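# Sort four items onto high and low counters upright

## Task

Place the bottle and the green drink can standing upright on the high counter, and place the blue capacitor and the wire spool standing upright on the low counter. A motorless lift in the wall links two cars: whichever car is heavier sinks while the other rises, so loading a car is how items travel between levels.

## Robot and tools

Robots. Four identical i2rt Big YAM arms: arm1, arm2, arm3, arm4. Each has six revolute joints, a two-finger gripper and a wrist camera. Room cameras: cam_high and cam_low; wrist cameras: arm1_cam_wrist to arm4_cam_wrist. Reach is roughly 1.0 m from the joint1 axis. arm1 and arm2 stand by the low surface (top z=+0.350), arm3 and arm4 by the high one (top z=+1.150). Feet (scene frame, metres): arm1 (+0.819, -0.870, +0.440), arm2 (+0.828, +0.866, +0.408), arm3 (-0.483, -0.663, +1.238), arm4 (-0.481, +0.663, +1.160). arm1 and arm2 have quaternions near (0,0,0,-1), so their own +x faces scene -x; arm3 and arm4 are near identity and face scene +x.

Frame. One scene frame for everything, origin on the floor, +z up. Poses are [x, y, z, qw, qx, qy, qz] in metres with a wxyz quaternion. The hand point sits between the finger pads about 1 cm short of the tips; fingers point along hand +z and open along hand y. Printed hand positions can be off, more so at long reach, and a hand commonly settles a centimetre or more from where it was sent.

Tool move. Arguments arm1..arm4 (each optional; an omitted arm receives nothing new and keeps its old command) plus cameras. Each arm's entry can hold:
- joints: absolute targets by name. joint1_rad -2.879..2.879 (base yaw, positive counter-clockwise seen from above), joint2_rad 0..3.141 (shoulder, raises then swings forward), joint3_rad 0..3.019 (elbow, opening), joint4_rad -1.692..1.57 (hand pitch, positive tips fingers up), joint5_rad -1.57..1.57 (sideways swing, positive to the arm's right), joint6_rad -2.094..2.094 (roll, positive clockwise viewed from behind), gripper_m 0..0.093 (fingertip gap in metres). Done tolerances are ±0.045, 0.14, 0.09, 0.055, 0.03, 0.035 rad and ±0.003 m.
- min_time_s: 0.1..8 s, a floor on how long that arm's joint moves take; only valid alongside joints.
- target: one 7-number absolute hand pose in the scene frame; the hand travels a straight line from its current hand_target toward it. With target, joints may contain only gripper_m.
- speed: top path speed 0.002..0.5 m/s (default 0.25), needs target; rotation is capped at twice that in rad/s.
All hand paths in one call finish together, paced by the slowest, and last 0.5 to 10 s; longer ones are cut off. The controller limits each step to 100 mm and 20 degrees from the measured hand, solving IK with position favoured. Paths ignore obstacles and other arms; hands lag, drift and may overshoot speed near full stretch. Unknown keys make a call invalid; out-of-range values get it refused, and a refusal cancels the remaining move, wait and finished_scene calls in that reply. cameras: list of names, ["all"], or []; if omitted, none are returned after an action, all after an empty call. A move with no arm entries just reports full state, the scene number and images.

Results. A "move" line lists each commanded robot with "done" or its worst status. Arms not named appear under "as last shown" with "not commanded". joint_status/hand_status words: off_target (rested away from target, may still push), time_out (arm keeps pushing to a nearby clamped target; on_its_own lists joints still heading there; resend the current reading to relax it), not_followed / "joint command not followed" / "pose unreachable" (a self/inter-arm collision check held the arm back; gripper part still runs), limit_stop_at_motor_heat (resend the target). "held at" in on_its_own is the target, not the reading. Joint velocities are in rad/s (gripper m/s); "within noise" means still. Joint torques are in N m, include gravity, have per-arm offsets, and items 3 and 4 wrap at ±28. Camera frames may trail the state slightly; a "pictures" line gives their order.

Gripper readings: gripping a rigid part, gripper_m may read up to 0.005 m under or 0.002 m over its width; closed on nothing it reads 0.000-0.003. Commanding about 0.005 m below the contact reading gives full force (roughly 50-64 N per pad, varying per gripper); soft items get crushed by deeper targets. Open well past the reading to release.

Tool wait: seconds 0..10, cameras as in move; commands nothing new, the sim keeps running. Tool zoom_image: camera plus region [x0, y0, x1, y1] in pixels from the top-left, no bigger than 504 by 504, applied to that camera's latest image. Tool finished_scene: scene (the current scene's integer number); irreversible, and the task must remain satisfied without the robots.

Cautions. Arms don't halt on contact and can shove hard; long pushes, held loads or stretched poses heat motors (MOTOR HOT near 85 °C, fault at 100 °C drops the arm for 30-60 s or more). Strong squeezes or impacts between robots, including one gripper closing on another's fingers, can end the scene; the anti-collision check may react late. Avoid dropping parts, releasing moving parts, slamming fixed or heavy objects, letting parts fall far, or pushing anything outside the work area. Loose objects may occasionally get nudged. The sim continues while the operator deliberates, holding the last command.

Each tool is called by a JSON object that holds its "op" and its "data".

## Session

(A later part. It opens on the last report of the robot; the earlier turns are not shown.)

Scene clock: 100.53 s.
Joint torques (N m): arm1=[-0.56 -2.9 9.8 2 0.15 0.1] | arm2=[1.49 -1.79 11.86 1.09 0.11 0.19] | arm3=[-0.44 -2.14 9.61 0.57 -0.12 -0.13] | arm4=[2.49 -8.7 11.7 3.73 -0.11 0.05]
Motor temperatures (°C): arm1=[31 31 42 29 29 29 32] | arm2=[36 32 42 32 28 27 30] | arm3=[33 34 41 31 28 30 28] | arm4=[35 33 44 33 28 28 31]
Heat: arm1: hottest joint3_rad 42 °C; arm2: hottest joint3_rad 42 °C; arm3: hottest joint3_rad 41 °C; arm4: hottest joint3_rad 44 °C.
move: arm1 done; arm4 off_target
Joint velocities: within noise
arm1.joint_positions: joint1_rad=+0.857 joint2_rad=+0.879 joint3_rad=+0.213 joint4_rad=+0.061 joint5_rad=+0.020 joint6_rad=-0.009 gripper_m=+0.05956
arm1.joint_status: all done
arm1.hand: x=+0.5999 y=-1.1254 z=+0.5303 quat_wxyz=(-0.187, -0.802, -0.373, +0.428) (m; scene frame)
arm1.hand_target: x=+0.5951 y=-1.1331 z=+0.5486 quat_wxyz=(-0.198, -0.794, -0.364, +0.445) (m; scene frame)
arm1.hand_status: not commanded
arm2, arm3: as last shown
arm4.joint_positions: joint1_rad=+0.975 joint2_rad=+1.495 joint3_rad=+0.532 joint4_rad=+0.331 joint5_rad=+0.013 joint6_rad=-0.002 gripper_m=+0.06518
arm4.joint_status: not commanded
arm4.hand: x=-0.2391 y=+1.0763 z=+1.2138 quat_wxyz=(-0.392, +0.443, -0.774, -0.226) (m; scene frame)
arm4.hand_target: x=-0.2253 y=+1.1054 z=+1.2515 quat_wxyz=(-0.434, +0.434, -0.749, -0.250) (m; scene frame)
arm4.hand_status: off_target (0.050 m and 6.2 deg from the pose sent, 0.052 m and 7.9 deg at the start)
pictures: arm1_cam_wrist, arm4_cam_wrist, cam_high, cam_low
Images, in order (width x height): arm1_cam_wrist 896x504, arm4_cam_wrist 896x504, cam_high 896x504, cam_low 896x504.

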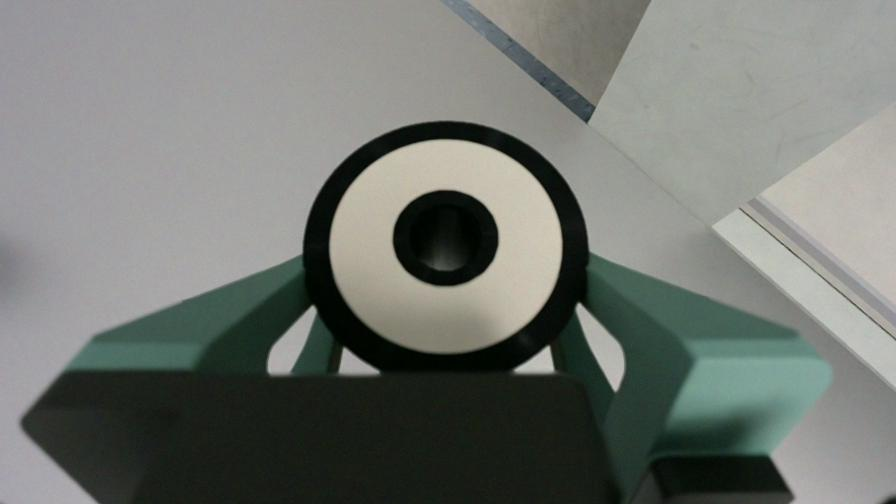

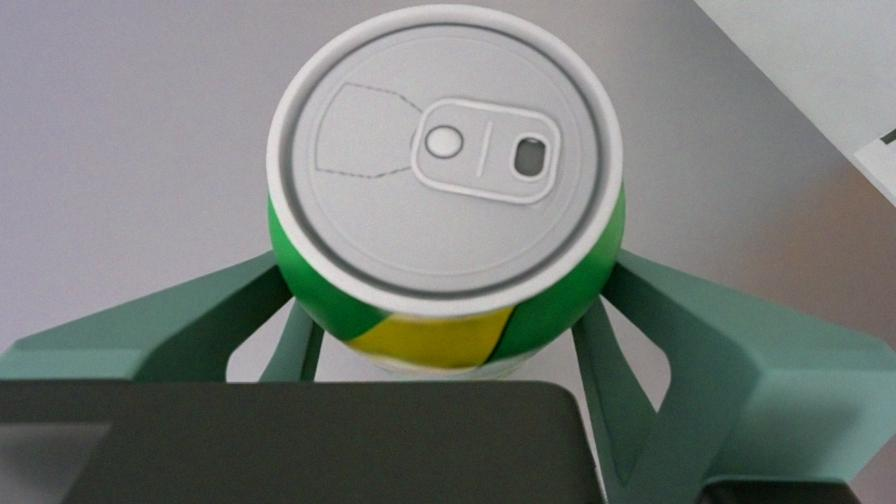

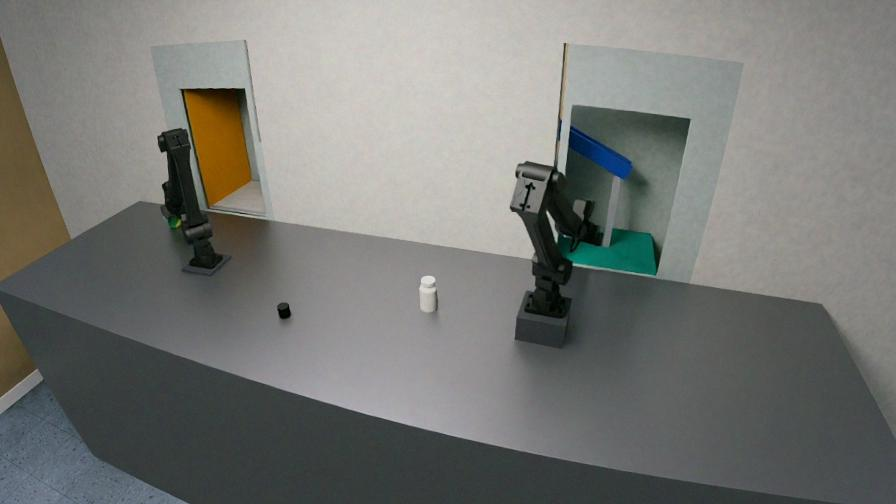

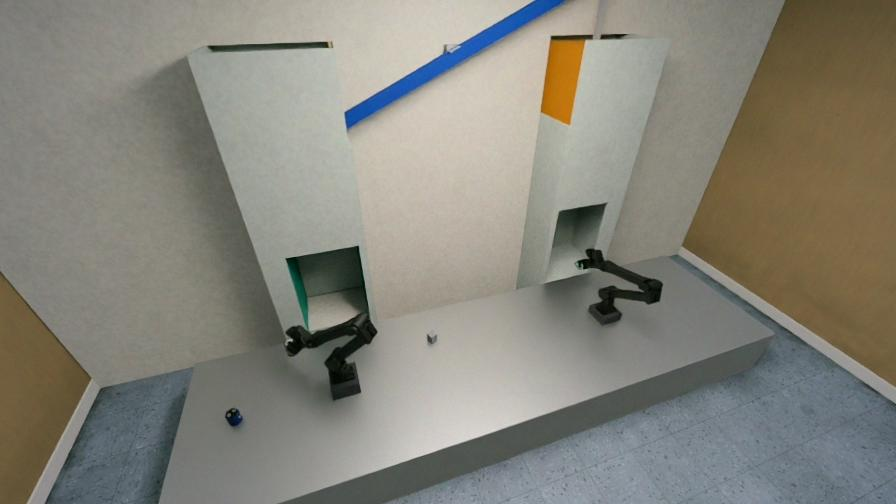

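{"op": "move", "data": {"arm1": {"target": [0.477, -1.2686, 0.478, -0.2152, -0.7788, -0.3582, 0.4679], "speed": 0.15}, "arm4": {"target": [-0.226, 1.104, 1.238, 0.4361, -0.4315, 0.7474, 0.2518], "speed": 0.06}, "cameras": ["arm1_cam_wrist"]}}

Scene clock: 102.90 s.
Joint torques (N m): arm1=[-1.96 -10.81 9.24 4.26 -0.19 0.01] | arm2=[1.61 -1.9 11.92 1.06 0.1 0.18] | arm3=[-0.38 -2.08 9.61 0.55 -0.12 -0.13] | arm4=[2.2 -8.47 9.68 3.7 -0.2 0.04]
Motor temperatures (°C): arm1=[31 32 43 29 29 29 32] | arm2=[36 31 42 32 28 27 30] | arm3=[33 34 41 31 28 30 28] | arm4=[35 33 44 33 28 28 31]
Heat: arm1: hottest joint3_rad 43 °C; arm2: hottest joint3_rad 42 °C; arm3: hottest joint3_rad 41 °C; arm4: hottest joint3_rad 44 °C.
move: arm1 off_target; arm4 off_target
Joint velocities: within noise
arm1.joint_positions: joint1_rad=+0.854 joint2_rad=+1.713 joint3_rad=+0.508 joint4_rad=+0.564 joint5_rad=+0.003 joint6_rad=-0.009 gripper_m=+0.05956
arm1.joint_status: not commanded
arm1.hand: x=+0.5099 y=-1.2348 z=+0.4331 quat_wxyz=(-0.187, -0.808, -0.379, +0.411) (m; scene frame)
arm1.hand_target: x=+0.4793 y=-1.2630 z=+0.4791 quat_wxyz=(-0.214, -0.779, -0.358, +0.468) (m; scene frame)
arm1.hand_status: off_target (0.065 m and 8.4 deg from the pose sent, 0.196 m and 6.4 deg at the start)
arm2, arm3: as last shown
arm4.joint_positions: joint1_rad=+0.975 joint2_rad=+1.525 joint3_rad=+0.532 joint4_rad=+0.400 joint5_rad=+0.013 joint6_rad=-0.002 gripper_m=+0.06518
arm4.joint_status: not commanded
arm4.hand: x=-0.2354 y=+1.0828 z=+1.2136 quat_wxyz=(-0.407, +0.438, -0.767, -0.234) (m; scene frame)
arm4.hand_target: x=-0.2264 y=+1.1030 z=+1.2384 quat_wxyz=(-0.437, +0.431, -0.748, -0.252) (m; scene frame)
arm4.hand_status: off_target (0.034 m and 4.5 deg from the pose sent, 0.039 m and 6.7 deg at the start)
pictures: arm1_cam_wrist
Images, in order (width x height): arm1_cam_wrist 896x504.

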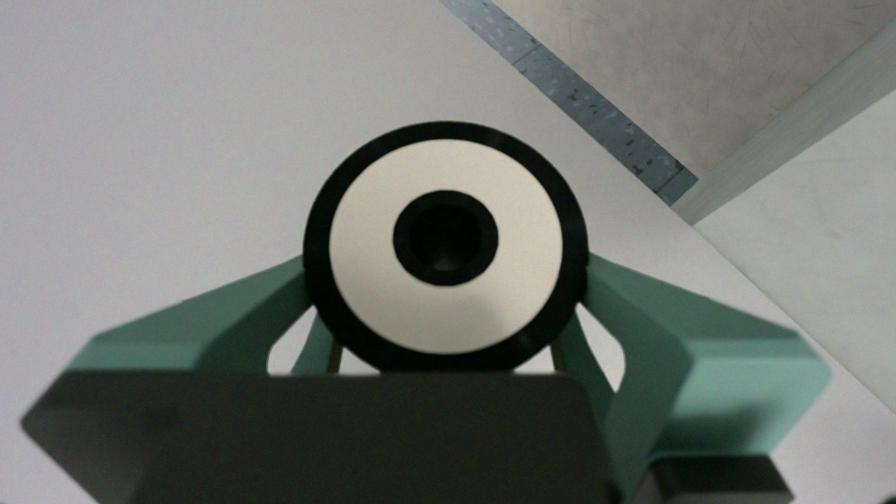

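{"op": "move", "data": {"arm1": {"target": [0.48, -1.264, 0.456, -0.2245, -0.7662, -0.3525, 0.4881], "speed": 0.08}, "arm4": {"joints": {"gripper_m": 0.09}}, "cameras": ["arm4_cam_wrist"]}}

Scene clock: 104.33 s.
Joint torques (N m): arm1=[-1.85 -11.81 6.43 4.4 -0.19 0] | arm2=[1.49 -1.73 11.85 1.07 0.11 0.19] | arm3=[-0.38 -2.08 9.61 0.57 -0.12 -0.13] | arm4=[2.32 -8.35 9.66 2.95 -0.16 0.07]
Motor temperatures (°C): arm1=[31 32 43 29 29 29 32] | arm2=[36 31 42 32 28 27 30] | arm3=[33 34 41 31 28 30 28] | arm4=[35 33 43 33 28 28 31]
Heat: arm1: hottest joint3_rad 43 °C; arm2: hottest joint3_rad 42 °C; arm3: hottest joint3_rad 41 °C; arm4: hottest joint3_rad 43 °C.
move: arm1 off_target; arm4 done
Joint velocities: within noise
arm1.joint_positions: joint1_rad=+0.854 joint2_rad=+1.831 joint3_rad=+0.508 joint4_rad=+0.753 joint5_rad=+0.003 joint6_rad=-0.009 gripper_m=+0.05956
arm1.joint_status: not commanded
arm1.hand: x=+0.5039 y=-1.2419 z=+0.4171 quat_wxyz=(-0.200, -0.793, -0.372, +0.439) (m; scene frame)
arm1.hand_target: x=+0.4811 y=-1.2622 z=+0.4559 quat_wxyz=(-0.224, -0.766, -0.353, +0.488) (m; scene frame)
arm1.hand_status: off_target (0.051 m and 7.4 deg from the pose sent, 0.048 m and 11.4 deg at the start)
arm2, arm3: as last shown
arm4.joint_positions: joint1_rad=+0.975 joint2_rad=+1.525 joint3_rad=+0.532 joint4_rad=+0.414 joint5_rad=+0.013 joint6_rad=-0.001 gripper_m=+0.08988
arm4.joint_status: all done
arm4.hand: x=-0.2344 y=+1.0844 z=+1.2165 quat_wxyz=(-0.412, +0.436, -0.764, -0.238) (m; scene frame)
arm4.hand_target: x=-0.2265 y=+1.1029 z=+1.2383 quat_wxyz=(-0.436, +0.431, -0.749, -0.252) (m; scene frame)
arm4.hand_status: not commanded
pictures: arm4_cam_wrist
Images, in order (width x height): arm4_cam_wrist 896x504.

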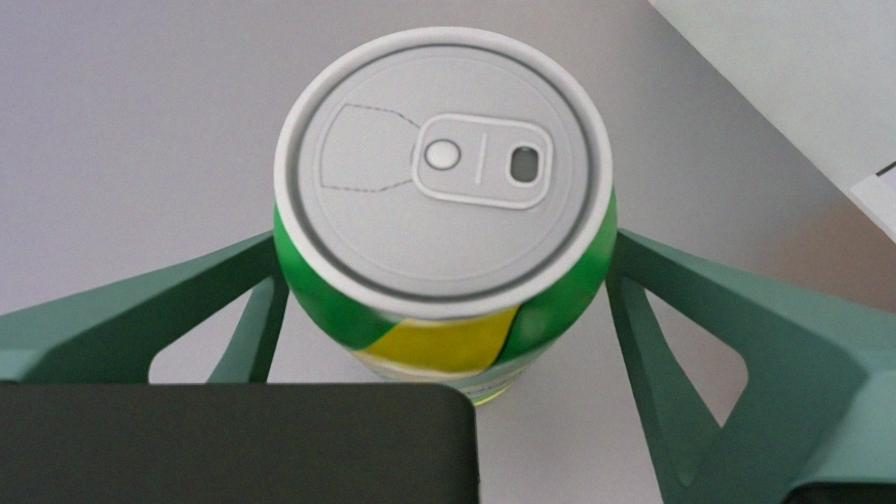

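{"op": "move", "data": {"arm1": {"target": [0.48, -1.264, 0.443, -0.2184, -0.7746, -0.3563, 0.4747], "speed": 0.08}, "arm4": {"target": [-0.315, 0.944, 1.34, 0.4125, -0.4366, 0.7575, 0.2382], "speed": 0.15}, "cameras": ["arm4_cam_wrist"]}}

Scene clock: 106.73 s.
Joint torques (N m): arm1=[-1.79 -11.16 7.13 3.47 -0.19 0.01] | arm2=[1.61 -1.85 11.9 1.03 0.11 0.19] | arm3=[-0.26 -2.02 9.61 0.57 -0.12 -0.13] | arm4=[2.08 1.79 10 1.24 0 0.09]
Motor temperatures (°C): arm1=[31 32 42 29 29 29 32] | arm2=[36 31 42 32 28 27 30] | arm3=[33 34 41 31 28 30 28] | arm4=[35 33 43 33 28 28 31]
Heat: arm1: hottest joint3_rad 42 °C; arm2: hottest joint3_rad 42 °C; arm3: hottest joint3_rad 41 °C; arm4: hottest joint3_rad 43 °C.
move: arm1 off_target; arm4 done
Joint velocities: within noise
arm1.joint_positions: joint1_rad=+0.854 joint2_rad=+1.843 joint3_rad=+0.508 joint4_rad=+0.753 joint5_rad=+0.002 joint6_rad=-0.009 gripper_m=+0.05956
arm1.joint_status: not commanded
arm1.hand: x=+0.5053 y=-1.2406 z=+0.4114 quat_wxyz=(-0.198, -0.796, -0.373, +0.434) (m; scene frame)
arm1.hand_target: x=+0.4813 y=-1.2623 z=+0.4436 quat_wxyz=(-0.218, -0.774, -0.357, +0.474) (m; scene frame)
arm1.hand_status: off_target (0.047 m and 6.1 deg from the pose sent, 0.042 m and 5.4 deg at the start)
arm2, arm3: as last shown
arm4.joint_positions: joint1_rad=+0.975 joint2_rad=+0.602 joint3_rad=+0.375 joint4_rad=-0.330 joint5_rad=+0.013 joint6_rad=-0.001 gripper_m=+0.08988
arm4.joint_status: not commanded
arm4.hand: x=-0.3115 y=+0.9470 z=+1.3445 quat_wxyz=(-0.421, +0.433, -0.759, -0.243) (m; scene frame)
arm4.hand_target: x=-0.3144 y=+0.9461 z=+1.3397 quat_wxyz=(-0.414, +0.438, -0.761, -0.239) (m; scene frame)
arm4.hand_status: done (0.006 m and 1.1 deg from the pose sent, 0.204 m and 0.6 deg at the start)
pictures: arm4_cam_wrist
Images, in order (width x height): arm4_cam_wrist 896x504.

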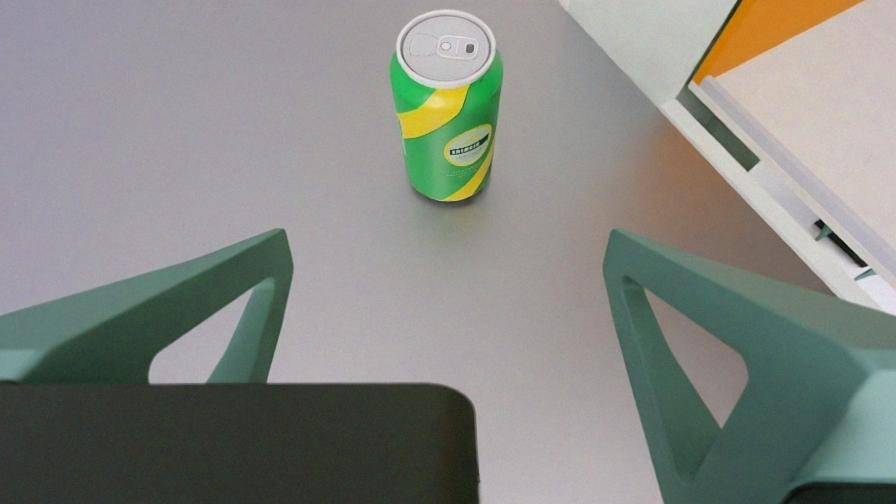

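{"op": "move", "data": {"arm1": {"target": [0.48, -1.264, 0.430, -0.2184, -0.7746, -0.3563, 0.4747], "speed": 0.08}, "cameras": []}}

{"op": "move", "data": {"arm1": {"target": [0.481, -1.263, 0.421, -0.2184, -0.7746, -0.3563, 0.4747], "speed": 0.06}, "cameras": []}}

Scene clock: 107.93 s.
Joint torques (N m): arm1=[-1.9 -10.93 6.8 4.21 -0.16 0] | arm2=[1.61 -2.02 11.9 1.07 0.11 0.18] | arm3=[-0.32 -2.08 9.62 0.57 -0.12 -0.13] | arm4=[1.96 1.67 9.89 1.33 -0.02 0.09]
Motor temperatures (°C): arm1=[31 32 42 29 29 29 32] | arm2=[36 31 42 32 28 27 30] | arm3=[33 34 41 31 28 30 28] | arm4=[35 33 43 33 28 28 31]
Heat: arm1: hottest joint3_rad 42 °C; arm2: hottest joint3_rad 42 °C; arm3: hottest joint3_rad 41 °C; arm4: hottest joint3_rad 43 °C.
move: arm1 off_target
Joint velocities: within noise
arm1.joint_positions: joint1_rad=+0.854 joint2_rad=+1.885 joint3_rad=+0.509 joint4_rad=+0.777 joint5_rad=+0.002 joint6_rad=-0.006 gripper_m=+0.05956
arm1.joint_status: not commanded
arm1.hand: x=+0.5071 y=-1.2385 z=+0.3978 quat_wxyz=(-0.196, -0.800, -0.373, +0.427) (m; scene frame)
arm1.hand_target: x=+0.4813 y=-1.2621 z=+0.4313 quat_wxyz=(-0.219, -0.775, -0.356, +0.474) (m; scene frame)
arm1.hand_status: off_target (0.049 m and 7.0 deg from the pose sent, 0.039 m and 6.1 deg at the start)
arm2, arm3, arm4: as last shown
pictures: none
No camera images: "cameras" was empty.

Scene clock: 108.90 s.
Joint torques (N m): arm1=[-1.79 -10.29 6.37 3.84 -0.16 -0.03] | arm2=[1.61 -1.85 11.88 1.09 0.1 0.19] | arm3=[-0.38 -2.08 9.62 0.55 -0.12 -0.13] | arm4=[2.78 1.61 10.03 1.24 0.01 0.06]
Motor temperatures (°C): arm1=[31 32 42 29 29 29 32] | arm2=[36 31 42 32 28 27 30] | arm3=[33 34 41 31 28 30 28] | arm4=[35 33 43 33 28 28 31]
Heat: arm1: hottest joint3_rad 42 °C; arm2: hottest joint3_rad 42 °C; arm3: hottest joint3_rad 41 °C; arm4: hottest joint3_rad 43 °C.
move: arm1 off_target
Joint velocities: within noise
arm1.joint_positions: joint1_rad=+0.854 joint2_rad=+1.909 joint3_rad=+0.514 joint4_rad=+0.822 joint5_rad=+0.002 joint6_rad=-0.002 gripper_m=+0.05952
arm1.joint_status: not commanded
arm1.hand: x=+0.5044 y=-1.2417 z=+0.3969 quat_wxyz=(-0.201, -0.795, -0.370, +0.437) (m; scene frame)
arm1.hand_target: x=+0.4819 y=-1.2615 z=+0.4215 quat_wxyz=(-0.219, -0.775, -0.356, +0.474) (m; scene frame)
arm1.hand_status: off_target (0.040 m and 5.5 deg from the pose sent, 0.043 m and 7.0 deg at the start)
arm2, arm3, arm4: as last shown
pictures: none
No camera images: "cameras" was empty.

{"op": "move", "data": {"arm1": {"target": [0.484, -1.260, 0.413, -0.2121, -0.7828, -0.3601, 0.4611], "speed": 0.06}, "cameras": []}}

{"op": "move", "data": {"arm1": {"joints": {"gripper_m": 0.091}}, "cameras": ["arm1_cam_wrist"]}}

Scene clock: 110.33 s.
Joint torques (N m): arm1=[-1.73 -10.23 6.43 2.48 -0.13 -0.05] | arm2=[1.55 -1.9 11.89 1.06 0.1 0.18] | arm3=[-0.38 -2.08 9.61 0.55 -0.12 -0.13] | arm4=[2.73 1.9 9.99 1.31 -0.04 0.07]
Motor temperatures (°C): arm1=[31 32 42 29 29 29 32] | arm2=[36 31 42 32 28 27 30] | arm3=[33 34 41 31 28 30 28] | arm4=[35 33 43 33 28 28 30]
Heat: arm1: hottest joint3_rad 42 °C; arm2: hottest joint3_rad 42 °C; arm3: hottest joint3_rad 41 °C; arm4: hottest joint3_rad 43 °C.
move: arm1 off_target
Joint velocities: within noise
arm1.joint_positions: joint1_rad=+0.854 joint2_rad=+1.909 joint3_rad=+0.514 joint4_rad=+0.822 joint5_rad=+0.002 joint6_rad=-0.002 gripper_m=+0.05952
arm1.joint_status: not commanded
arm1.hand: x=+0.5044 y=-1.2417 z=+0.3969 quat_wxyz=(-0.201, -0.795, -0.370, +0.437) (m; scene frame)
arm1.hand_target: x=+0.4846 y=-1.2590 z=+0.4136 quat_wxyz=(-0.212, -0.783, -0.360, +0.461) (m; scene frame)
arm1.hand_status: off_target (0.032 m and 3.5 deg from the pose sent, 0.032 m and 3.5 deg at the start)
arm2.joint_positions: joint1_rad=+0.006 joint2_rad=+0.579 joint3_rad=+0.327 joint4_rad=-0.236 joint5_rad=-0.004 joint6_rad=+0.006 gripper_m=+0.09187
arm2.joint_status: not commanded
arm2.hand: x=+0.4947 y=+0.8519 z=+0.5866 quat_wxyz=(-0.011, -0.860, -0.016, +0.510) (m; scene frame)
arm2.hand_target: x=+0.4981 y=+0.8499 z=+0.5810 quat_wxyz=(-0.011, -0.865, -0.019, +0.501) (m; scene frame)
arm2.hand_status: not commanded
arm3.joint_positions: joint1_rad=-0.280 joint2_rad=+0.960 joint3_rad=+0.202 joint4_rad=+0.247 joint5_rad=-0.008 joint6_rad=+0.005 gripper_m=+0.09196
arm3.joint_status: not commanded
arm3.hand: x=-0.1457 y=-0.7708 z=+1.3344 quat_wxyz=(-0.500, -0.133, -0.852, +0.079) (m; scene frame)
arm3.hand_target: x=-0.1495 y=-0.7742 z=+1.3273 quat_wxyz=(-0.487, -0.138, -0.859, +0.079) (m; scene frame)
arm3.hand_status: not commanded
arm4: as last shown
pictures: none
No camera images: "cameras" was empty.

Scene clock: 110.93 s.
Joint torques (N m): arm1=[-1.73 -10.46 4.82 2.51 -0.13 -0.06] | arm2=[1.67 -2.02 11.92 1.1 0.11 0.2] | arm3=[-0.32 -2.14 9.62 0.58 -0.12 -0.13] | arm4=[2.32 1.26 10.07 1.22 -0.07 0.07]
Motor temperatures (°C): arm1=[31 32 42 29 29 29 32] | arm2=[36 31 42 32 28 27 30] | arm3=[33 34 41 31 28 30 28] | arm4=[35 33 43 33 28 28 30]
Heat: arm1: hottest joint3_rad 42 °C; arm2: hottest joint3_rad 42 °C; arm3: hottest joint3_rad 41 °C; arm4: hottest joint3_rad 43 °C.
move: arm1 done
Joint velocities: within noise
arm1.joint_positions: joint1_rad=+0.854 joint2_rad=+1.909 joint3_rad=+0.535 joint4_rad=+0.822 joint5_rad=+0.002 joint6_rad=-0.002 gripper_m=+0.09095
arm1.joint_status: all done
arm1.hand: x=+0.4974 y=-1.2500 z=+0.4030 quat_wxyz=(-0.205, -0.790, -0.368, +0.445) (m; scene frame)
arm1.hand_target: x=+0.4847 y=-1.2589 z=+0.4137 quat_wxyz=(-0.212, -0.783, -0.360, +0.461) (m; scene frame)
arm1.hand_status: not commanded
arm2, arm3, arm4: as last shown
pictures: arm1_cam_wrist
Images, in order (width x height): arm1_cam_wrist 896x504.

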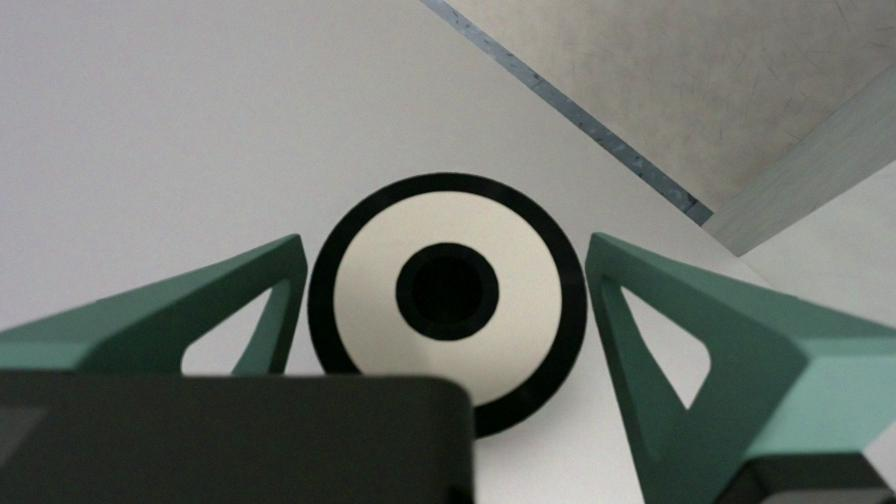

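{"op": "move", "data": {"arm1": {"target": [0.602, -1.129, 0.525, -0.2027, -0.7935, -0.365, 0.4407], "speed": 0.15}, "cameras": ["all"]}}

Scene clock: 113.13 s.
Joint torques (N m): arm1=[0.03 -1.38 7.25 1.26 0.26 0.09] | arm2=[1.55 -1.79 11.92 1.02 0.11 0.19] | arm3=[-0.38 -2.02 9.62 0.58 -0.12 -0.13] | arm4=[2.32 1.44 9.92 1.28 -0.03 0.04]
Motor temperatures (°C): arm1=[31 32 42 29 29 29 32] | arm2=[36 31 42 32 28 27 30] | arm3=[33 34 41 31 28 30 28] | arm4=[35 33 43 33 28 28 30]
Heat: arm1: hottest joint3_rad 42 °C; arm2: hottest joint3_rad 42 °C; arm3: hottest joint3_rad 41 °C; arm4: hottest joint3_rad 43 °C.
move: arm1 off_target
Joint velocities: within noise
arm1.joint_positions: joint1_rad=+0.857 joint2_rad=+0.920 joint3_rad=+0.190 joint4_rad=+0.199 joint5_rad=+0.012 joint6_rad=-0.002 gripper_m=+0.09095
arm1.joint_status: not commanded
arm1.hand: x=+0.5958 y=-1.1324 z=+0.5344 quat_wxyz=(-0.205, -0.786, -0.364, +0.455) (m; scene frame)
arm1.hand_target: x=+0.6016 y=-1.1304 z=+0.5251 quat_wxyz=(-0.203, -0.794, -0.366, +0.442) (m; scene frame)
arm1.hand_status: off_target (0.012 m and 1.9 deg from the pose sent, 0.201 m and 0.7 deg at the start)
arm2, arm3, arm4: as last shown
pictures: arm1_cam_wrist, arm2_cam_wrist, arm3_cam_wrist, arm4_cam_wrist, cam_high, cam_low
Images, in order (width x height): arm1_cam_wrist 896x504, arm2_cam_wrist 896x504, arm3_cam_wrist 896x504, arm4_cam_wrist 896x504, cam_high 896x504, cam_low 896x504.

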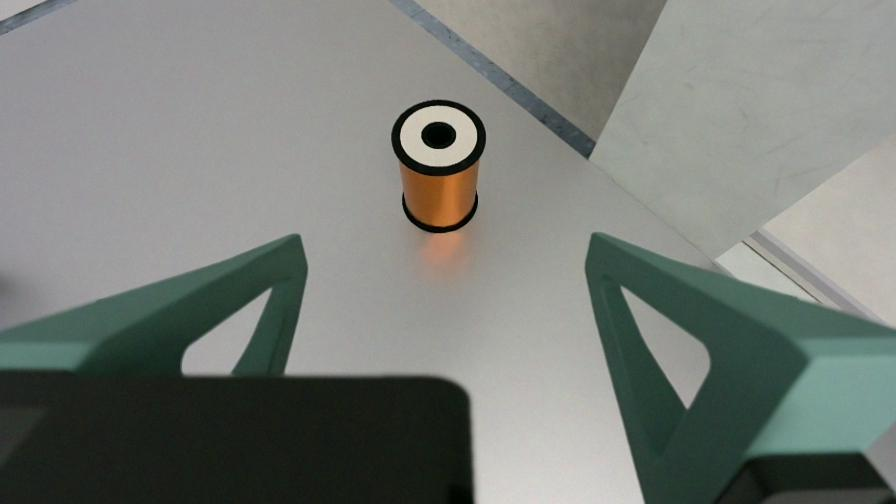

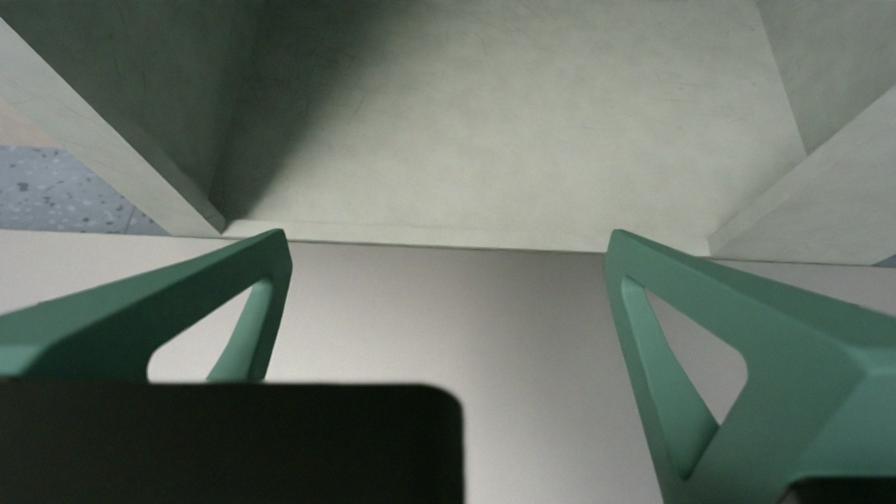

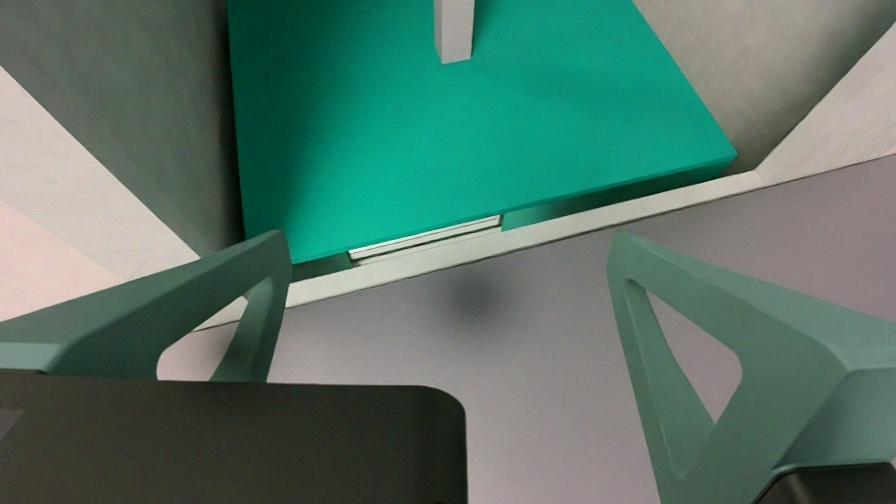

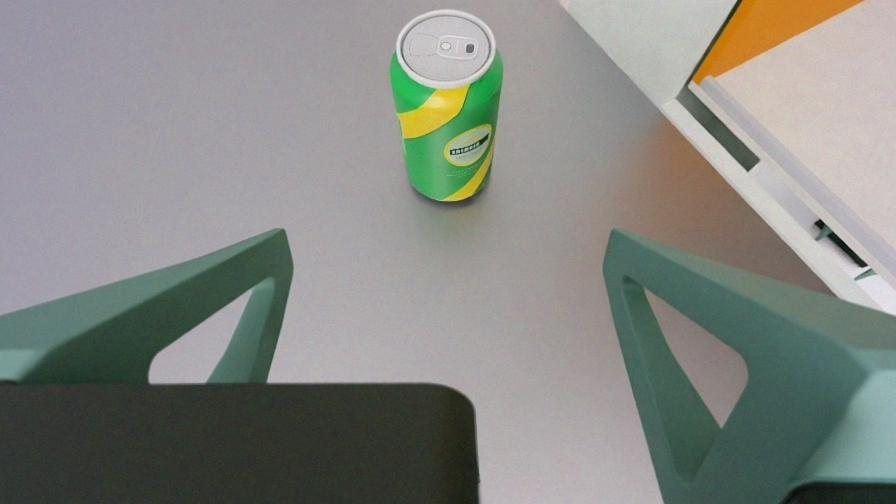

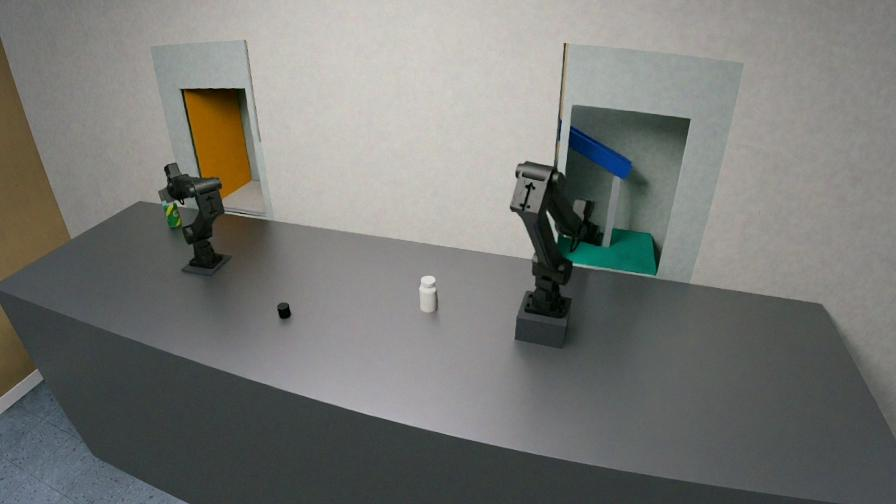

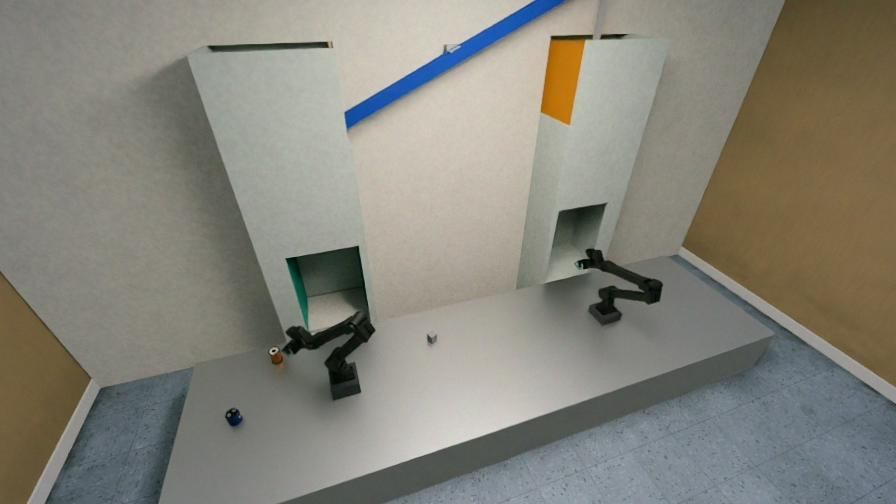

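All four objects are upright on the right counters: the bottle and can on the high one, the capacitor and spool on the low one.

{"op": "finished_scene", "data": {"scene": 2}}

The scene is finished: the task was done.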